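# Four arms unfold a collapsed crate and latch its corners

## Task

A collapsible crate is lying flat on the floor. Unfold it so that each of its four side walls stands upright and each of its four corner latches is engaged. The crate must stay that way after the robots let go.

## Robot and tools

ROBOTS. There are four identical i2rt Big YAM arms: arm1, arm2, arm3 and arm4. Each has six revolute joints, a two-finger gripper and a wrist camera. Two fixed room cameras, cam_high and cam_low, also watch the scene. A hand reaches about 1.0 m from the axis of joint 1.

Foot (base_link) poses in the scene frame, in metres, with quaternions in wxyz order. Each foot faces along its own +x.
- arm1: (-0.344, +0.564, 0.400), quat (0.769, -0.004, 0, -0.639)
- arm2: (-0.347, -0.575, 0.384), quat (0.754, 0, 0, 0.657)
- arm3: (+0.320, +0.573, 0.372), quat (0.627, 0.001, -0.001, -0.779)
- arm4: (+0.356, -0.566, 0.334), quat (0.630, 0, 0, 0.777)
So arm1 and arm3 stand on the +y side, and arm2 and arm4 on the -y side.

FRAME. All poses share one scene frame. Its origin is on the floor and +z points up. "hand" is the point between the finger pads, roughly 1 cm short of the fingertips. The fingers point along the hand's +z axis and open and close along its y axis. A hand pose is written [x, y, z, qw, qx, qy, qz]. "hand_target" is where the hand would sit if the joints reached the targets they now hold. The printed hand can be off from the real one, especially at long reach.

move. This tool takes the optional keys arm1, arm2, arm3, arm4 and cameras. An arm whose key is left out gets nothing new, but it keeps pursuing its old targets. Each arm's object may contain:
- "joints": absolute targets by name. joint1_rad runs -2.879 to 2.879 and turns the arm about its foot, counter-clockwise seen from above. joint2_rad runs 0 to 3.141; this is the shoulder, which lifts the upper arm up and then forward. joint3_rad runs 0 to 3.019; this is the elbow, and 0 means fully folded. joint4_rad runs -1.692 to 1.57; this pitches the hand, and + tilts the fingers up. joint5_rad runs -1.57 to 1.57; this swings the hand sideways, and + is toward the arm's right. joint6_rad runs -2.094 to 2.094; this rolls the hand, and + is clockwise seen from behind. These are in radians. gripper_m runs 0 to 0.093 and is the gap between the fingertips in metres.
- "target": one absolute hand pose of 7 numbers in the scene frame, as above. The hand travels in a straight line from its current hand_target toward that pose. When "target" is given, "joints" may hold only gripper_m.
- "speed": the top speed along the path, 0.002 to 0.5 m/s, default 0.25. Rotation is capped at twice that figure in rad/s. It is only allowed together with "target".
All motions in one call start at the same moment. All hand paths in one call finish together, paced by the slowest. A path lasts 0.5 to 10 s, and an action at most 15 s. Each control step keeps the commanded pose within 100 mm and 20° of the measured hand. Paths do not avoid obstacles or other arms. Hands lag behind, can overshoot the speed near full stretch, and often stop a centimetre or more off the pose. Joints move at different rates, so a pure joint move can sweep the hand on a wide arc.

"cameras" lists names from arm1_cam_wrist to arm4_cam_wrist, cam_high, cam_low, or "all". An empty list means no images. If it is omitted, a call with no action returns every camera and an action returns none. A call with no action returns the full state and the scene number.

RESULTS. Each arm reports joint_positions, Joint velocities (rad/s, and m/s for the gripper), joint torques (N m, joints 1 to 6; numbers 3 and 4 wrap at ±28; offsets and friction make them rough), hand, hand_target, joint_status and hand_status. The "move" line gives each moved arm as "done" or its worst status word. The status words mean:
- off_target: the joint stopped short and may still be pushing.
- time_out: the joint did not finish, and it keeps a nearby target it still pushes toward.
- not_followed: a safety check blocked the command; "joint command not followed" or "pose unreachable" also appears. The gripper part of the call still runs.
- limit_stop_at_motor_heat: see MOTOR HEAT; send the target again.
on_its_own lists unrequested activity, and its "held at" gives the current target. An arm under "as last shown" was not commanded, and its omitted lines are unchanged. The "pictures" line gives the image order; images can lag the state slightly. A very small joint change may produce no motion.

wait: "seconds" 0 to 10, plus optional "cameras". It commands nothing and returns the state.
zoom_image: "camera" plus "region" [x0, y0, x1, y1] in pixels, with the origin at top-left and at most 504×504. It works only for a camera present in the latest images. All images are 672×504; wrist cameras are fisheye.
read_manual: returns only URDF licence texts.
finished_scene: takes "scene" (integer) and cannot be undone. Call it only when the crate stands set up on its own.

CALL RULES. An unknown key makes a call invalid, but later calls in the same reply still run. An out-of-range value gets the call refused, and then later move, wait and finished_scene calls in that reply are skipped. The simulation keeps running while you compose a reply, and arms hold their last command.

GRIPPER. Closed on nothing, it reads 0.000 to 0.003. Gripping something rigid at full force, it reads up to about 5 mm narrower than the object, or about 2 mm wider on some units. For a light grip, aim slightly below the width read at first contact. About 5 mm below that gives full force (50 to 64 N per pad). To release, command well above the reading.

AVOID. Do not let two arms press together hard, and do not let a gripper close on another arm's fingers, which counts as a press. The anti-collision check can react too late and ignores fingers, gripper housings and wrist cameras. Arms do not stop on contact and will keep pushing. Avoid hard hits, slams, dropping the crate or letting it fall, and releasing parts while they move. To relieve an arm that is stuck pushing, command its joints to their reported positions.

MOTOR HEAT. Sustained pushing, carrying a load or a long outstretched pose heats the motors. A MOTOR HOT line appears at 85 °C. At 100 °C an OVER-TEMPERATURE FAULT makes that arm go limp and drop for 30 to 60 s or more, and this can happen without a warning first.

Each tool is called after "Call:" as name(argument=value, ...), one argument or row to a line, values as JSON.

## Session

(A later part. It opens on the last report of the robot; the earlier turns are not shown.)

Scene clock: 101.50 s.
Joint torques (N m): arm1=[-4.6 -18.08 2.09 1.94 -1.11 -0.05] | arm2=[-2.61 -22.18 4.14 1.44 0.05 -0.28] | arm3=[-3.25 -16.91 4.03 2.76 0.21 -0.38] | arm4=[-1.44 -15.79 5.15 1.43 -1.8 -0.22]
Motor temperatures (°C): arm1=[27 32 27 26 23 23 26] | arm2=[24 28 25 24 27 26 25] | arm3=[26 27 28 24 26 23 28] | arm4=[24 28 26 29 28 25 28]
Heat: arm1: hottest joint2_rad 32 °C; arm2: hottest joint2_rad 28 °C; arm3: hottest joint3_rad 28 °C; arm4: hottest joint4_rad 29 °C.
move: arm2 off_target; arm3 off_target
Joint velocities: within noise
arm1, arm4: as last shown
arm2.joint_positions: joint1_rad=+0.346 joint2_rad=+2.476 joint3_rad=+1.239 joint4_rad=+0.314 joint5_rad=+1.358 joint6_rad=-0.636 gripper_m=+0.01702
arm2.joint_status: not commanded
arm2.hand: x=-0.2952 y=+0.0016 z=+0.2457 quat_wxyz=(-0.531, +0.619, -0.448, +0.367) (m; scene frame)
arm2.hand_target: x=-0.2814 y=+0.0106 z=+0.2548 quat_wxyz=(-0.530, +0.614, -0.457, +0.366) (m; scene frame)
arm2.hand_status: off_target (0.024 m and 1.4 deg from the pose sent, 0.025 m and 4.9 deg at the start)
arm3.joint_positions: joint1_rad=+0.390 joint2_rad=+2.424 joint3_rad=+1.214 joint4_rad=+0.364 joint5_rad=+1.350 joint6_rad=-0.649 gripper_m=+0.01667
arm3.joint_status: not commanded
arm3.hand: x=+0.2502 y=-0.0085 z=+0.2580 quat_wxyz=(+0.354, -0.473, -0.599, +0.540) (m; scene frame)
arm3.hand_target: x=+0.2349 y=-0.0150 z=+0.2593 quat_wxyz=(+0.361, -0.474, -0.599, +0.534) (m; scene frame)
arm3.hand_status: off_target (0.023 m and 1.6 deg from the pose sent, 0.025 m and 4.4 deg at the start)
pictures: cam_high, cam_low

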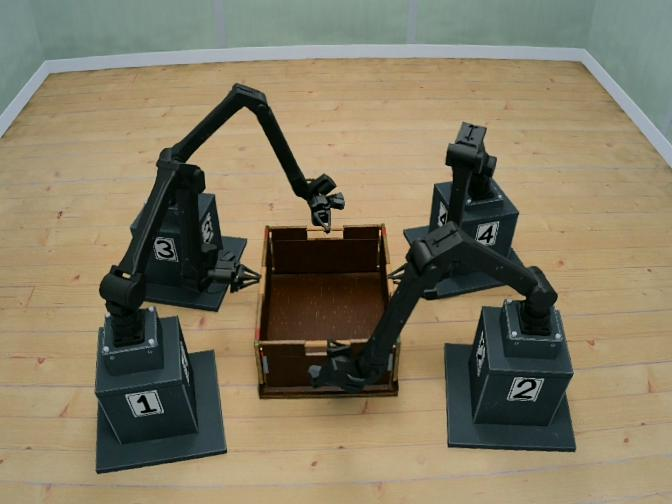

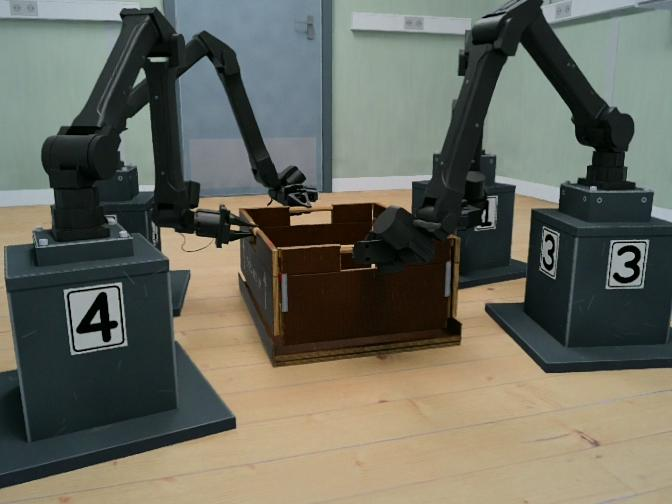

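Solid: push moved walls <2 mm. Latched. Release.

Call:
move(
  arm3={"target":[0.256,-0.012,0.26,0.366,-0.474,-0.598,0.533],"speed":0.1},
  arm2={"target":[-0.302,0.007,0.252,-0.526,0.613,-0.457,0.371],"speed":0.1},
  arm1={"target":[-0.002,0.222,0.244,0,0,0.766,-0.643],"speed":0.1},
  arm4={"target":[-0.027,-0.197,0.246,-0.643,0.766,0,0],"speed":0.1},
)

Call:
move(
  arm3={"joints":{"gripper_m":0.05}},
  arm2={"joints":{"gripper_m":0.05}},
)

Call:
move(
  arm3={"target":[0.36,0.02,0.28,0.366,-0.474,-0.598,0.533],"speed":0.12},
  arm2={"target":[-0.41,-0.025,0.275,-0.526,0.613,-0.457,0.371],"speed":0.12},
)

Call:
move(
  arm1={"joints":{"gripper_m":0.05}},
  arm4={"joints":{"gripper_m":0.05}},
  cameras=["cam_high"],
)

Call:
move(
  arm1={"target":[-0.004,0.305,0.27,0,0,0.766,-0.643],"speed":0.12},
  arm4={"target":[-0.02,-0.275,0.27,-0.643,0.766,0,0],"speed":0.12},
  arm3={"joints":{"joint1_rad":1.0,"joint2_rad":1.9,"joint3_rad":1.2,"joint4_rad":-0.5,"joint5_rad":1.4,"joint6_rad":0}},
  arm2={"joints":{"joint1_rad":1.0,"joint2_rad":1.9,"joint3_rad":1.2,"joint4_rad":-0.5,"joint5_rad":1.4,"joint6_rad":0}},
  cameras=["cam_high","cam_low"],
)

Call:
zoom_image(
  camera="cam_high",
  region=[240, 210, 430, 420],
)

Call:
zoom_image(
  camera="cam_low",
  region=[220, 180, 480, 380],
)

Scene clock: 107.50 s.
Joint torques (N m): arm1=[-0.62 -17.55 0.47 1.77 0.24 0.2] | arm2=[0.73 -22.24 4.12 0.43 0.52 0.1] | arm3=[0.09 -17.9 4.19 0.31 0.88 0.07] | arm4=[2.02 -16.32 2.56 1.29 -0.21 0.17]
Motor temperatures (°C): arm1=[27 31 27 26 24 23 26] | arm2=[24 27 25 25 27 26 25] | arm3=[26 27 28 24 26 23 28] | arm4=[24 28 26 29 28 25 28]
Heat: arm1: hottest joint2_rad 31 °C; arm2: hottest joint2_rad 27 °C; arm3: hottest joint3_rad 28 °C; arm4: hottest joint4_rad 29 °C.
move: arm1 done; arm2 off_target; arm3 done; arm4 done
Joint velocities: within noise
arm1.joint_positions: joint1_rad=+0.932 joint2_rad=+2.564 joint3_rad=+0.818 joint4_rad=+1.351 joint5_rad=+1.074 joint6_rad=-1.227 gripper_m=+0.01403
arm1.joint_status: not commanded
arm1.hand: x=-0.0041 y=+0.2261 z=+0.2438 quat_wxyz=(+0.002, +0.008, -0.767, +0.641) (m; scene frame)
arm1.hand_target: x=-0.0006 y=+0.2218 z=+0.2437 quat_wxyz=(-0.001, +0.003, -0.767, +0.642) (m; scene frame)
arm1.hand_status: done (0.005 m and 1.0 deg from the pose sent, 0.004 m and 1.1 deg at the start)
arm2.joint_positions: joint1_rad=+0.348 joint2_rad=+2.475 joint3_rad=+1.278 joint4_rad=+0.120 joint5_rad=+1.377 joint6_rad=-0.484 gripper_m=+0.01702
arm2.joint_status: not commanded
arm2.hand: x=-0.2952 y=+0.0008 z=+0.2454 quat_wxyz=(-0.523, +0.612, -0.458, +0.376) (m; scene frame)
arm2.hand_target: x=-0.3018 y=+0.0067 z=+0.2520 quat_wxyz=(-0.526, +0.613, -0.457, +0.372) (m; scene frame)
arm2.hand_status: off_target (0.011 m and 0.7 deg from the pose sent, 0.011 m and 1.4 deg at the start)
arm3.joint_positions: joint1_rad=+0.390 joint2_rad=+2.423 joint3_rad=+1.240 joint4_rad=+0.232 joint5_rad=+1.367 joint6_rad=-0.545 gripper_m=+0.01667
arm3.joint_status: not commanded
arm3.hand: x=+0.2494 y=-0.0073 z=+0.2575 quat_wxyz=(+0.362, -0.481, -0.593, +0.534) (m; scene frame)
arm3.hand_target: x=+0.2552 y=-0.0122 z=+0.2610 quat_wxyz=(+0.366, -0.475, -0.597, +0.534) (m; scene frame)
arm3.hand_status: done (0.008 m and 1.1 deg from the pose sent, 0.007 m and 1.6 deg at the start)
arm4.joint_positions: joint1_rad=+0.883 joint2_rad=+2.361 joint3_rad=+0.845 joint4_rad=+1.147 joint5_rad=+1.073 joint6_rad=-1.243 gripper_m=+0.01660
arm4.joint_status: not commanded
arm4.hand: x=-0.0220 y=-0.1963 z=+0.2448 quat_wxyz=(-0.643, +0.766, -0.004, +0.004) (m; scene frame)
arm4.hand_target: x=-0.0270 y=-0.1969 z=+0.2455 quat_wxyz=(-0.643, +0.766, +0.001, +0.000) (m; scene frame)
arm4.hand_status: done (0.005 m and 0.7 deg from the pose sent, 0.004 m and 0.6 deg at the start)
pictures: none

Scene clock: 108.17 s.
Joint torques (N m): arm1=[-0.44 -18.14 0.54 1.7 0.23 0.21] | arm2=[0.73 -22.36 4.07 0.51 0.52 0.09] | arm3=[0.09 -17.79 4.18 0.77 0.81 0.1] | arm4=[2.02 -16.32 2.58 1.31 -0.21 0.16]
Motor temperatures (°C): arm1=[27 31 27 26 24 23 26] | arm2=[24 27 25 24 27 26 25] | arm3=[26 27 28 24 26 23 28] | arm4=[24 28 26 29 28 25 28]
Heat: arm1: hottest joint2_rad 31 °C; arm2: hottest joint2_rad 27 °C; arm3: hottest joint3_rad 28 °C; arm4: hottest joint4_rad 29 °C.
move: arm2 done; arm3 done
Joint velocities: within noise
arm1, arm4: as last shown
arm2.joint_positions: joint1_rad=+0.348 joint2_rad=+2.475 joint3_rad=+1.278 joint4_rad=+0.113 joint5_rad=+1.377 joint6_rad=-0.492 gripper_m=+0.04982
arm2.joint_status: all done
arm2.hand: x=-0.2950 y=+0.0001 z=+0.2450 quat_wxyz=(-0.520, +0.616, -0.454, +0.381) (m; scene frame)
arm2.hand_target: x=-0.3018 y=+0.0067 z=+0.2519 quat_wxyz=(-0.525, +0.615, -0.455, +0.374) (m; scene frame)
arm2.hand_status: not commanded
arm3.joint_positions: joint1_rad=+0.382 joint2_rad=+2.423 joint3_rad=+1.240 joint4_rad=+0.223 joint5_rad=+1.368 joint6_rad=-0.554 gripper_m=+0.04983
arm3.joint_status: all done
arm3.hand: x=+0.2447 y=-0.0058 z=+0.2571 quat_wxyz=(+0.370, -0.479, -0.595, +0.529) (m; scene frame)
arm3.hand_target: x=+0.2507 y=-0.0117 z=+0.2609 quat_wxyz=(+0.370, -0.474, -0.597, +0.531) (m; scene frame)
arm3.hand_status: not commanded
pictures: none

Scene clock: 110.80 s.
Joint torques (N m): arm1=[-0.44 -18.32 0.42 1.57 0.26 0.2] | arm2=[-0.03 -21.25 3.54 0.35 0.71 -0.06] | arm3=[-0.21 -17.61 2.99 0.47 0.72 0.03] | arm4=[2.08 -16.32 2.56 1.29 -0.21 0.16]
Motor temperatures (°C): arm1=[27 31 27 26 24 23 26] | arm2=[24 28 25 24 27 26 25] | arm3=[26 27 28 24 26 23 28] | arm4=[24 29 26 29 28 25 28]
Heat: arm1: hottest joint2_rad 31 °C; arm2: hottest joint2_rad 28 °C; arm3: hottest joint3_rad 28 °C; arm4: hottest joint2_rad 29 °C.
move: arm2 not_followed; arm3 not_followed
Joint velocities: within noise
arm1, arm4: as last shown
arm2.joint_positions: joint1_rad=+0.557 joint2_rad=+2.453 joint3_rad=+1.381 joint4_rad=-0.771 joint5_rad=+1.387 joint6_rad=+0.231 gripper_m=+0.04989
arm2.joint_status: not commanded
arm2.on_its_own: joint1_rad is held at +0.562, not at its first target +0.357; joint3_rad is held at +1.381, not at its first target +1.287; joint4_rad is held at -0.762, not at its first target +0.105; joint6_rad is held at +0.230, not at its first target -0.482
arm2.hand: x=-0.3987 y=-0.0379 z=+0.2656 quat_wxyz=(-0.522, +0.642, -0.418, +0.375) (m; scene frame)
arm2.hand_target: x=-0.3993 y=-0.0367 z=+0.2655 quat_wxyz=(-0.522, +0.642, -0.418, +0.374) (m; scene frame)
arm2.hand_status: not_followed (0.020 m and 5.6 deg from the pose sent, 0.121 m and 1.4 deg at the start)
arm3.joint_positions: joint1_rad=+0.595 joint2_rad=+2.389 joint3_rad=+1.360 joint4_rad=-0.754 joint5_rad=+1.405 joint6_rad=+0.243 gripper_m=+0.04991
arm3.joint_status: not commanded
arm3.on_its_own: joint1_rad is held at +0.601, not at its first target +0.399; joint3_rad is held at +1.355, not at its first target +1.255; joint4_rad is held at -0.743, not at its first target +0.211; joint5_rad is held at +1.406, not at its first target +1.373; joint6_rad is held at +0.241, not at its first target -0.555
arm3.hand: x=+0.3535 y=+0.0268 z=+0.2837 quat_wxyz=(+0.364, -0.448, -0.618, +0.534) (m; scene frame)
arm3.hand_target: x=+0.3530 y=+0.0279 z=+0.2826 quat_wxyz=(+0.366, -0.446, -0.619, +0.533) (m; scene frame)
arm3.hand_status: not_followed (0.010 m and 3.7 deg from the pose sent, 0.120 m and 0.9 deg at the start)
pictures: none
pose unreachable (arm2 arm): on one or more control steps of this call this arm could not follow its commanded pose, so it was not sent that pose on those steps. On the call's last step it was still not sent that pose. It may still have moved: this result reports where it is.
cause: moving toward the commanded pose would bring two parts of the arm too close to each other (its wrist (the part past joint 4) and its wrist camera, 1 mm apart when it was first held).
pose unreachable (arm3 arm): on one or more control steps of this call this arm could not follow its commanded pose, so it was not sent that pose on those steps. On the call's last step it was still not sent that pose. It may still have moved: this result reports where it is.
cause: moving toward the commanded pose would bring two parts of the arm too close to each other (its wrist (the part past joint 4) and its wrist camera, 1 mm apart when it was first held).

Scene clock: 111.47 s.
Joint torques (N m): arm1=[-0.62 -18.67 -0.08 1.66 0.28 0.21] | arm2=[-0.09 -21.3 3.55 0.34 0.71 -0.04] | arm3=[-0.15 -17.44 2.95 0.43 0.76 0.09] | arm4=[2.14 -16.32 2.56 1.31 0 0.17]
Motor temperatures (°C): arm1=[27 31 27 26 24 23 26] | arm2=[24 28 25 24 27 26 25] | arm3=[26 27 28 24 26 23 28] | arm4=[24 29 26 29 28 25 28]
Heat: arm1: hottest joint2_rad 31 °C; arm2: hottest joint2_rad 28 °C; arm3: hottest joint3_rad 28 °C; arm4: hottest joint2_rad 29 °C.
move: arm1 done; arm4 done
Joint velocities: within noise
arm1.joint_positions: joint1_rad=+0.932 joint2_rad=+2.564 joint3_rad=+0.827 joint4_rad=+1.351 joint5_rad=+1.071 joint6_rad=-1.233 gripper_m=+0.04989
arm1.joint_status: all done
arm1.hand: x=+0.0000 y=+0.2243 z=+0.2444 quat_wxyz=(-0.001, +0.009, -0.766, +0.642) (m; scene frame)
arm1.hand_target: x=-0.0004 y=+0.2215 z=+0.2435 quat_wxyz=(+0.000, +0.006, -0.767, +0.642) (m; scene frame)
arm1.hand_status: not commanded
arm2: as last shown
arm2.on_its_own: joint1_rad is held at +0.562, not at its first target +0.357; joint3_rad is held at +1.381, not at its first target +1.287; joint4_rad is held at -0.762, not at its first target +0.105; joint6_rad is held at +0.230, not at its first target -0.482
arm3.joint_positions: joint1_rad=+0.594 joint2_rad=+2.389 joint3_rad=+1.360 joint4_rad=-0.754 joint5_rad=+1.405 joint6_rad=+0.242 gripper_m=+0.04991
arm3.joint_status: not commanded
arm3.on_its_own: joint1_rad is held at +0.601, not at its first target +0.399; joint3_rad is held at +1.355, not at its first target +1.255; joint4_rad is held at -0.743, not at its first target +0.211; joint5_rad is held at +1.406, not at its first target +1.373; joint6_rad is held at +0.241, not at its first target -0.555
arm3.hand: x=+0.3527 y=+0.0268 z=+0.2837 quat_wxyz=(+0.365, -0.448, -0.618, +0.534) (m; scene frame)
arm3.hand_target: x=+0.3522 y=+0.0279 z=+0.2826 quat_wxyz=(+0.366, -0.446, -0.619, +0.533) (m; scene frame)
arm3.hand_status: not commanded
arm4.joint_positions: joint1_rad=+0.873 joint2_rad=+2.360 joint3_rad=+0.846 joint4_rad=+1.147 joint5_rad=+1.059 joint6_rad=-1.253 gripper_m=+0.04989
arm4.joint_status: all done
arm4.hand: x=-0.0217 y=-0.1925 z=+0.2450 quat_wxyz=(-0.642, +0.767, -0.001, +0.003) (m; scene frame)
arm4.hand_target: x=-0.0256 y=-0.1931 z=+0.2458 quat_wxyz=(-0.642, +0.767, +0.002, +0.002) (m; scene frame)
arm4.hand_status: not commanded
pictures: cam_high

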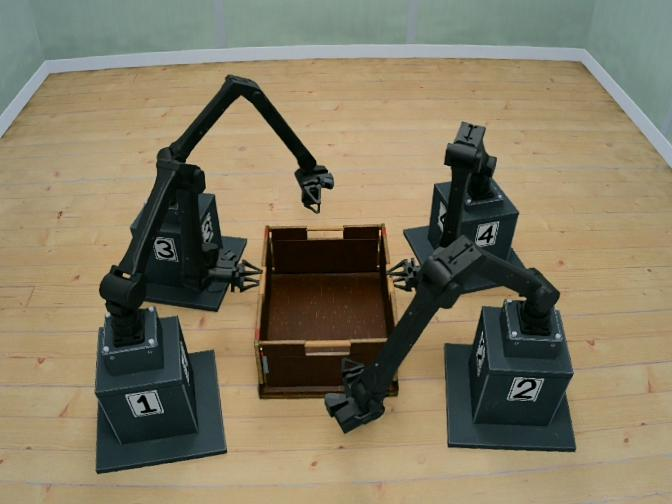

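Scene clock: 113.47 s.
Joint torques (N m): arm1=[0.32 -17.67 -1.07 1.26 0.61 0.26] | arm2=[0.38 -17.85 6.39 0.96 0.71 -0.05] | arm3=[-1.2 -14.15 5.39 1.37 0.59 0.1] | arm4=[1.61 -15.27 1.42 0.81 0.28 0.41]
Motor temperatures (°C): arm1=[27 31 27 26 24 23 26] | arm2=[24 28 25 24 27 26 25] | arm3=[26 27 28 24 26 23 28] | arm4=[24 29 26 29 28 25 28]
Heat: arm1: hottest joint2_rad 31 °C; arm2: hottest joint2_rad 28 °C; arm3: hottest joint3_rad 28 °C; arm4: hottest joint2_rad 29 °C.
move: arm1 done; arm2 done; arm3 done; arm4 done
Joint velocities: within noise
arm1.joint_positions: joint1_rad=+1.128 joint2_rad=+2.453 joint3_rad=+0.713 joint4_rad=+1.127 joint5_rad=+1.260 joint6_rad=-0.980 gripper_m=+0.04996
arm1.joint_status: not commanded
arm1.hand: x=-0.0032 y=+0.3015 z=+0.2683 quat_wxyz=(+0.002, +0.001, -0.765, +0.644) (m; scene frame)
arm1.hand_target: x=-0.0025 y=+0.3042 z=+0.2707 quat_wxyz=(-0.001, +0.000, -0.765, +0.644) (m; scene frame)
arm1.hand_status: done (0.004 m and 0.3 deg from the pose sent, 0.085 m and 1.0 deg at the start)
arm2.joint_positions: joint1_rad=+1.003 joint2_rad=+1.892 joint3_rad=+1.193 joint4_rad=-0.508 joint5_rad=+1.398 joint6_rad=+0.008 gripper_m=+0.04990
arm2.joint_status: all done
arm2.hand: x=-0.6433 y=-0.0978 z=+0.5094 quat_wxyz=(-0.642, +0.665, -0.371, +0.086) (m; scene frame)
arm2.hand_target: x=-0.6449 y=-0.0956 z=+0.5080 quat_wxyz=(-0.643, +0.665, -0.370, +0.087) (m; scene frame)
arm2.hand_status: not commanded
arm3.joint_positions: joint1_rad=+1.006 joint2_rad=+1.877 joint3_rad=+1.208 joint4_rad=-0.507 joint5_rad=+1.404 joint6_rad=+0.010 gripper_m=+0.04991
arm3.joint_status: all done
arm3.hand: x=+0.5828 y=+0.0714 z=+0.5115 quat_wxyz=(+0.098, -0.406, -0.643, +0.642) (m; scene frame)
arm3.hand_target: x=+0.5771 y=+0.0706 z=+0.4967 quat_wxyz=(+0.112, -0.400, -0.648, +0.638) (m; scene frame)
arm3.hand_status: not commanded
arm4.joint_positions: joint1_rad=+1.050 joint2_rad=+2.251 joint3_rad=+0.731 joint4_rad=+1.014 joint5_rad=+1.217 joint6_rad=-1.101 gripper_m=+0.04995
arm4.joint_status: not commanded
arm4.hand: x=-0.0216 y=-0.2718 z=+0.2700 quat_wxyz=(-0.645, +0.764, +0.003, +0.003) (m; scene frame)
arm4.hand_target: x=-0.0201 y=-0.2746 z=+0.2706 quat_wxyz=(-0.644, +0.765, +0.001, +0.001) (m; scene frame)
arm4.hand_status: done (0.004 m and 0.6 deg from the pose sent, 0.086 m and 0.4 deg at the start)
pictures: cam_high, cam_low

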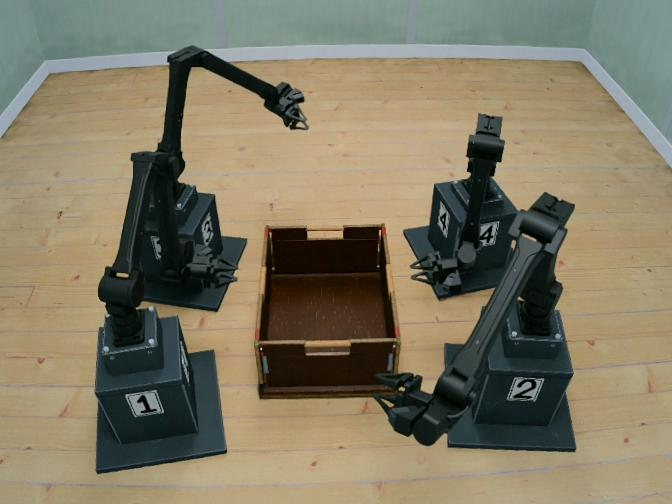

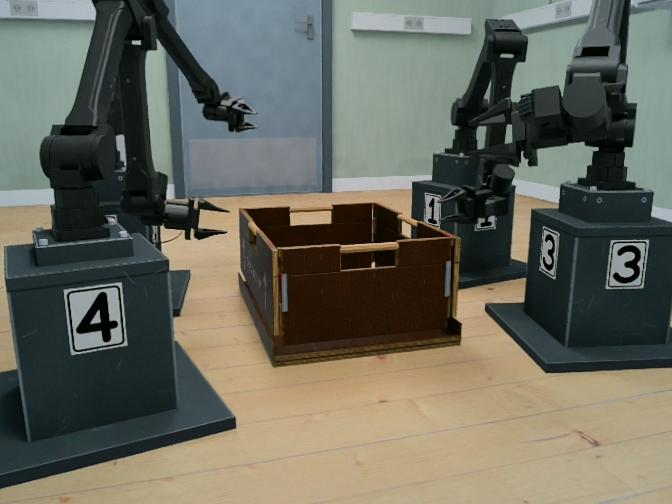

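Scaled by 2.400 from the camera's 672x504 image, which has a finer 960x720 frame.

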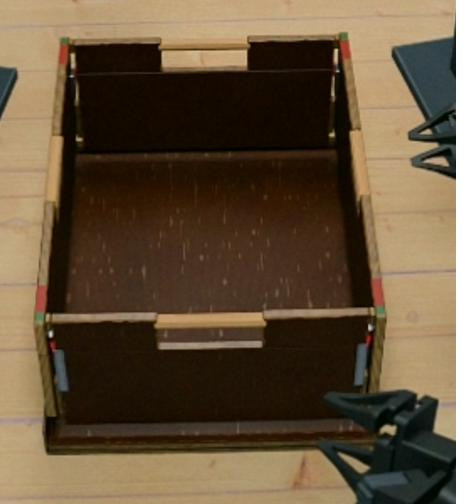

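Scaled by 1.938 from the camera's 672x504 image, which has a finer 960x720 frame.

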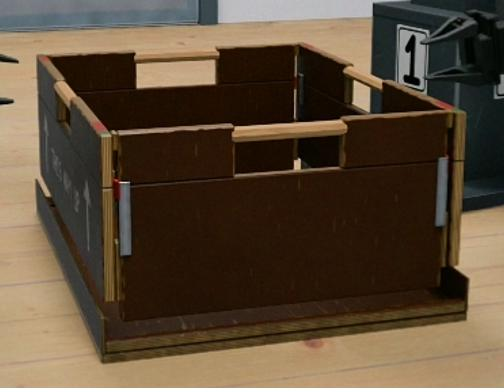

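Call:
zoom_image(
  camera="cam_low",
  region=[410, 220, 480, 290],
)

Call:
zoom_image(
  camera="cam_low",
  region=[250, 220, 320, 290],
)

Call:
zoom_image(
  camera="cam_high",
  region=[250, 215, 290, 255],
)

Call:
zoom_image(
  camera="cam_high",
  region=[365, 215, 405, 255],
)

Call:
zoom_image(
  camera="cam_high",
  region=[245, 325, 285, 375],
)

Call:
zoom_image(
  camera="cam_high",
  region=[370, 325, 410, 375],
)

Scaled by 7.200 from the camera's 672x504 image, which has a finer 960x720 frame.

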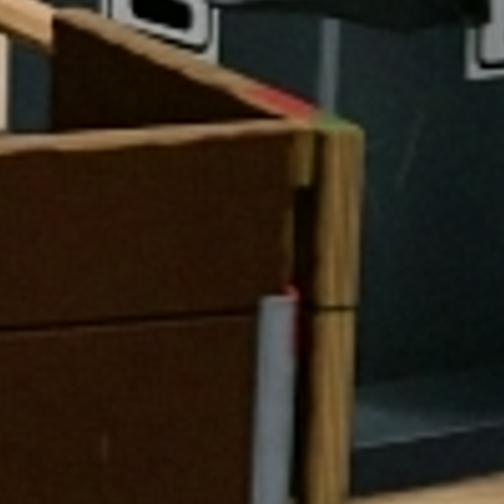

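Scaled by 7.200 from the camera's 672x504 image, which has a finer 960x720 frame.

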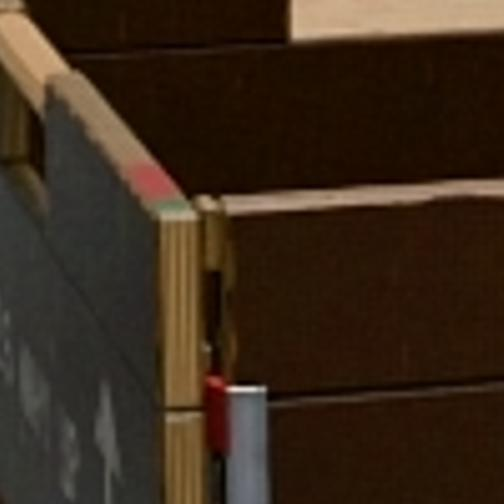

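Scaled by 12.600 from the camera's 672x504 image, which has a finer 960x720 frame.

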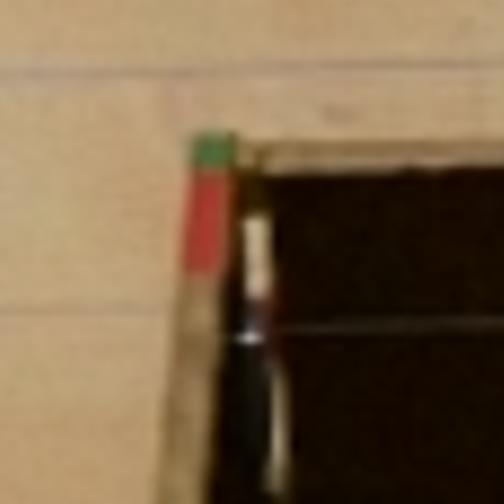

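Scaled by 12.600 from the camera's 672x504 image, which has a finer 960x720 frame.

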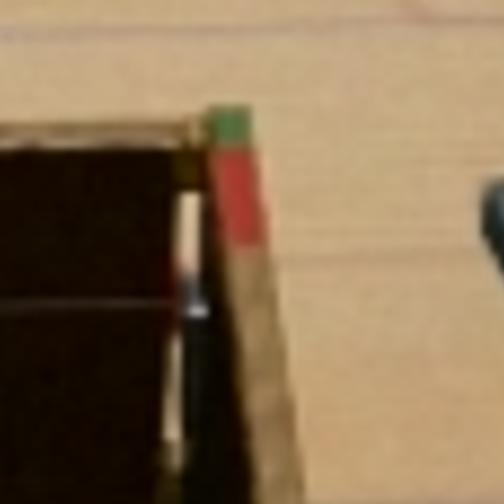

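Scaled by 10.080 from the camera's 672x504 image, which has a finer 960x720 frame.

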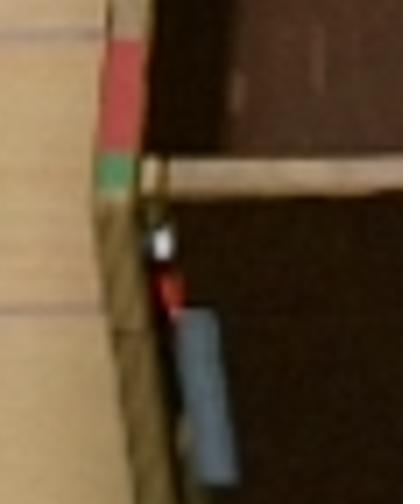

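Scaled by 10.080 from the camera's 672x504 image, which has a finer 960x720 frame.

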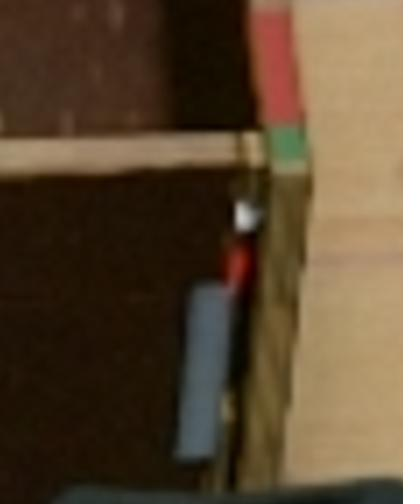

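All four are in green, symmetric.

Call:
finished_scene(
  scene=2,
)

The scene is finished: the task was done.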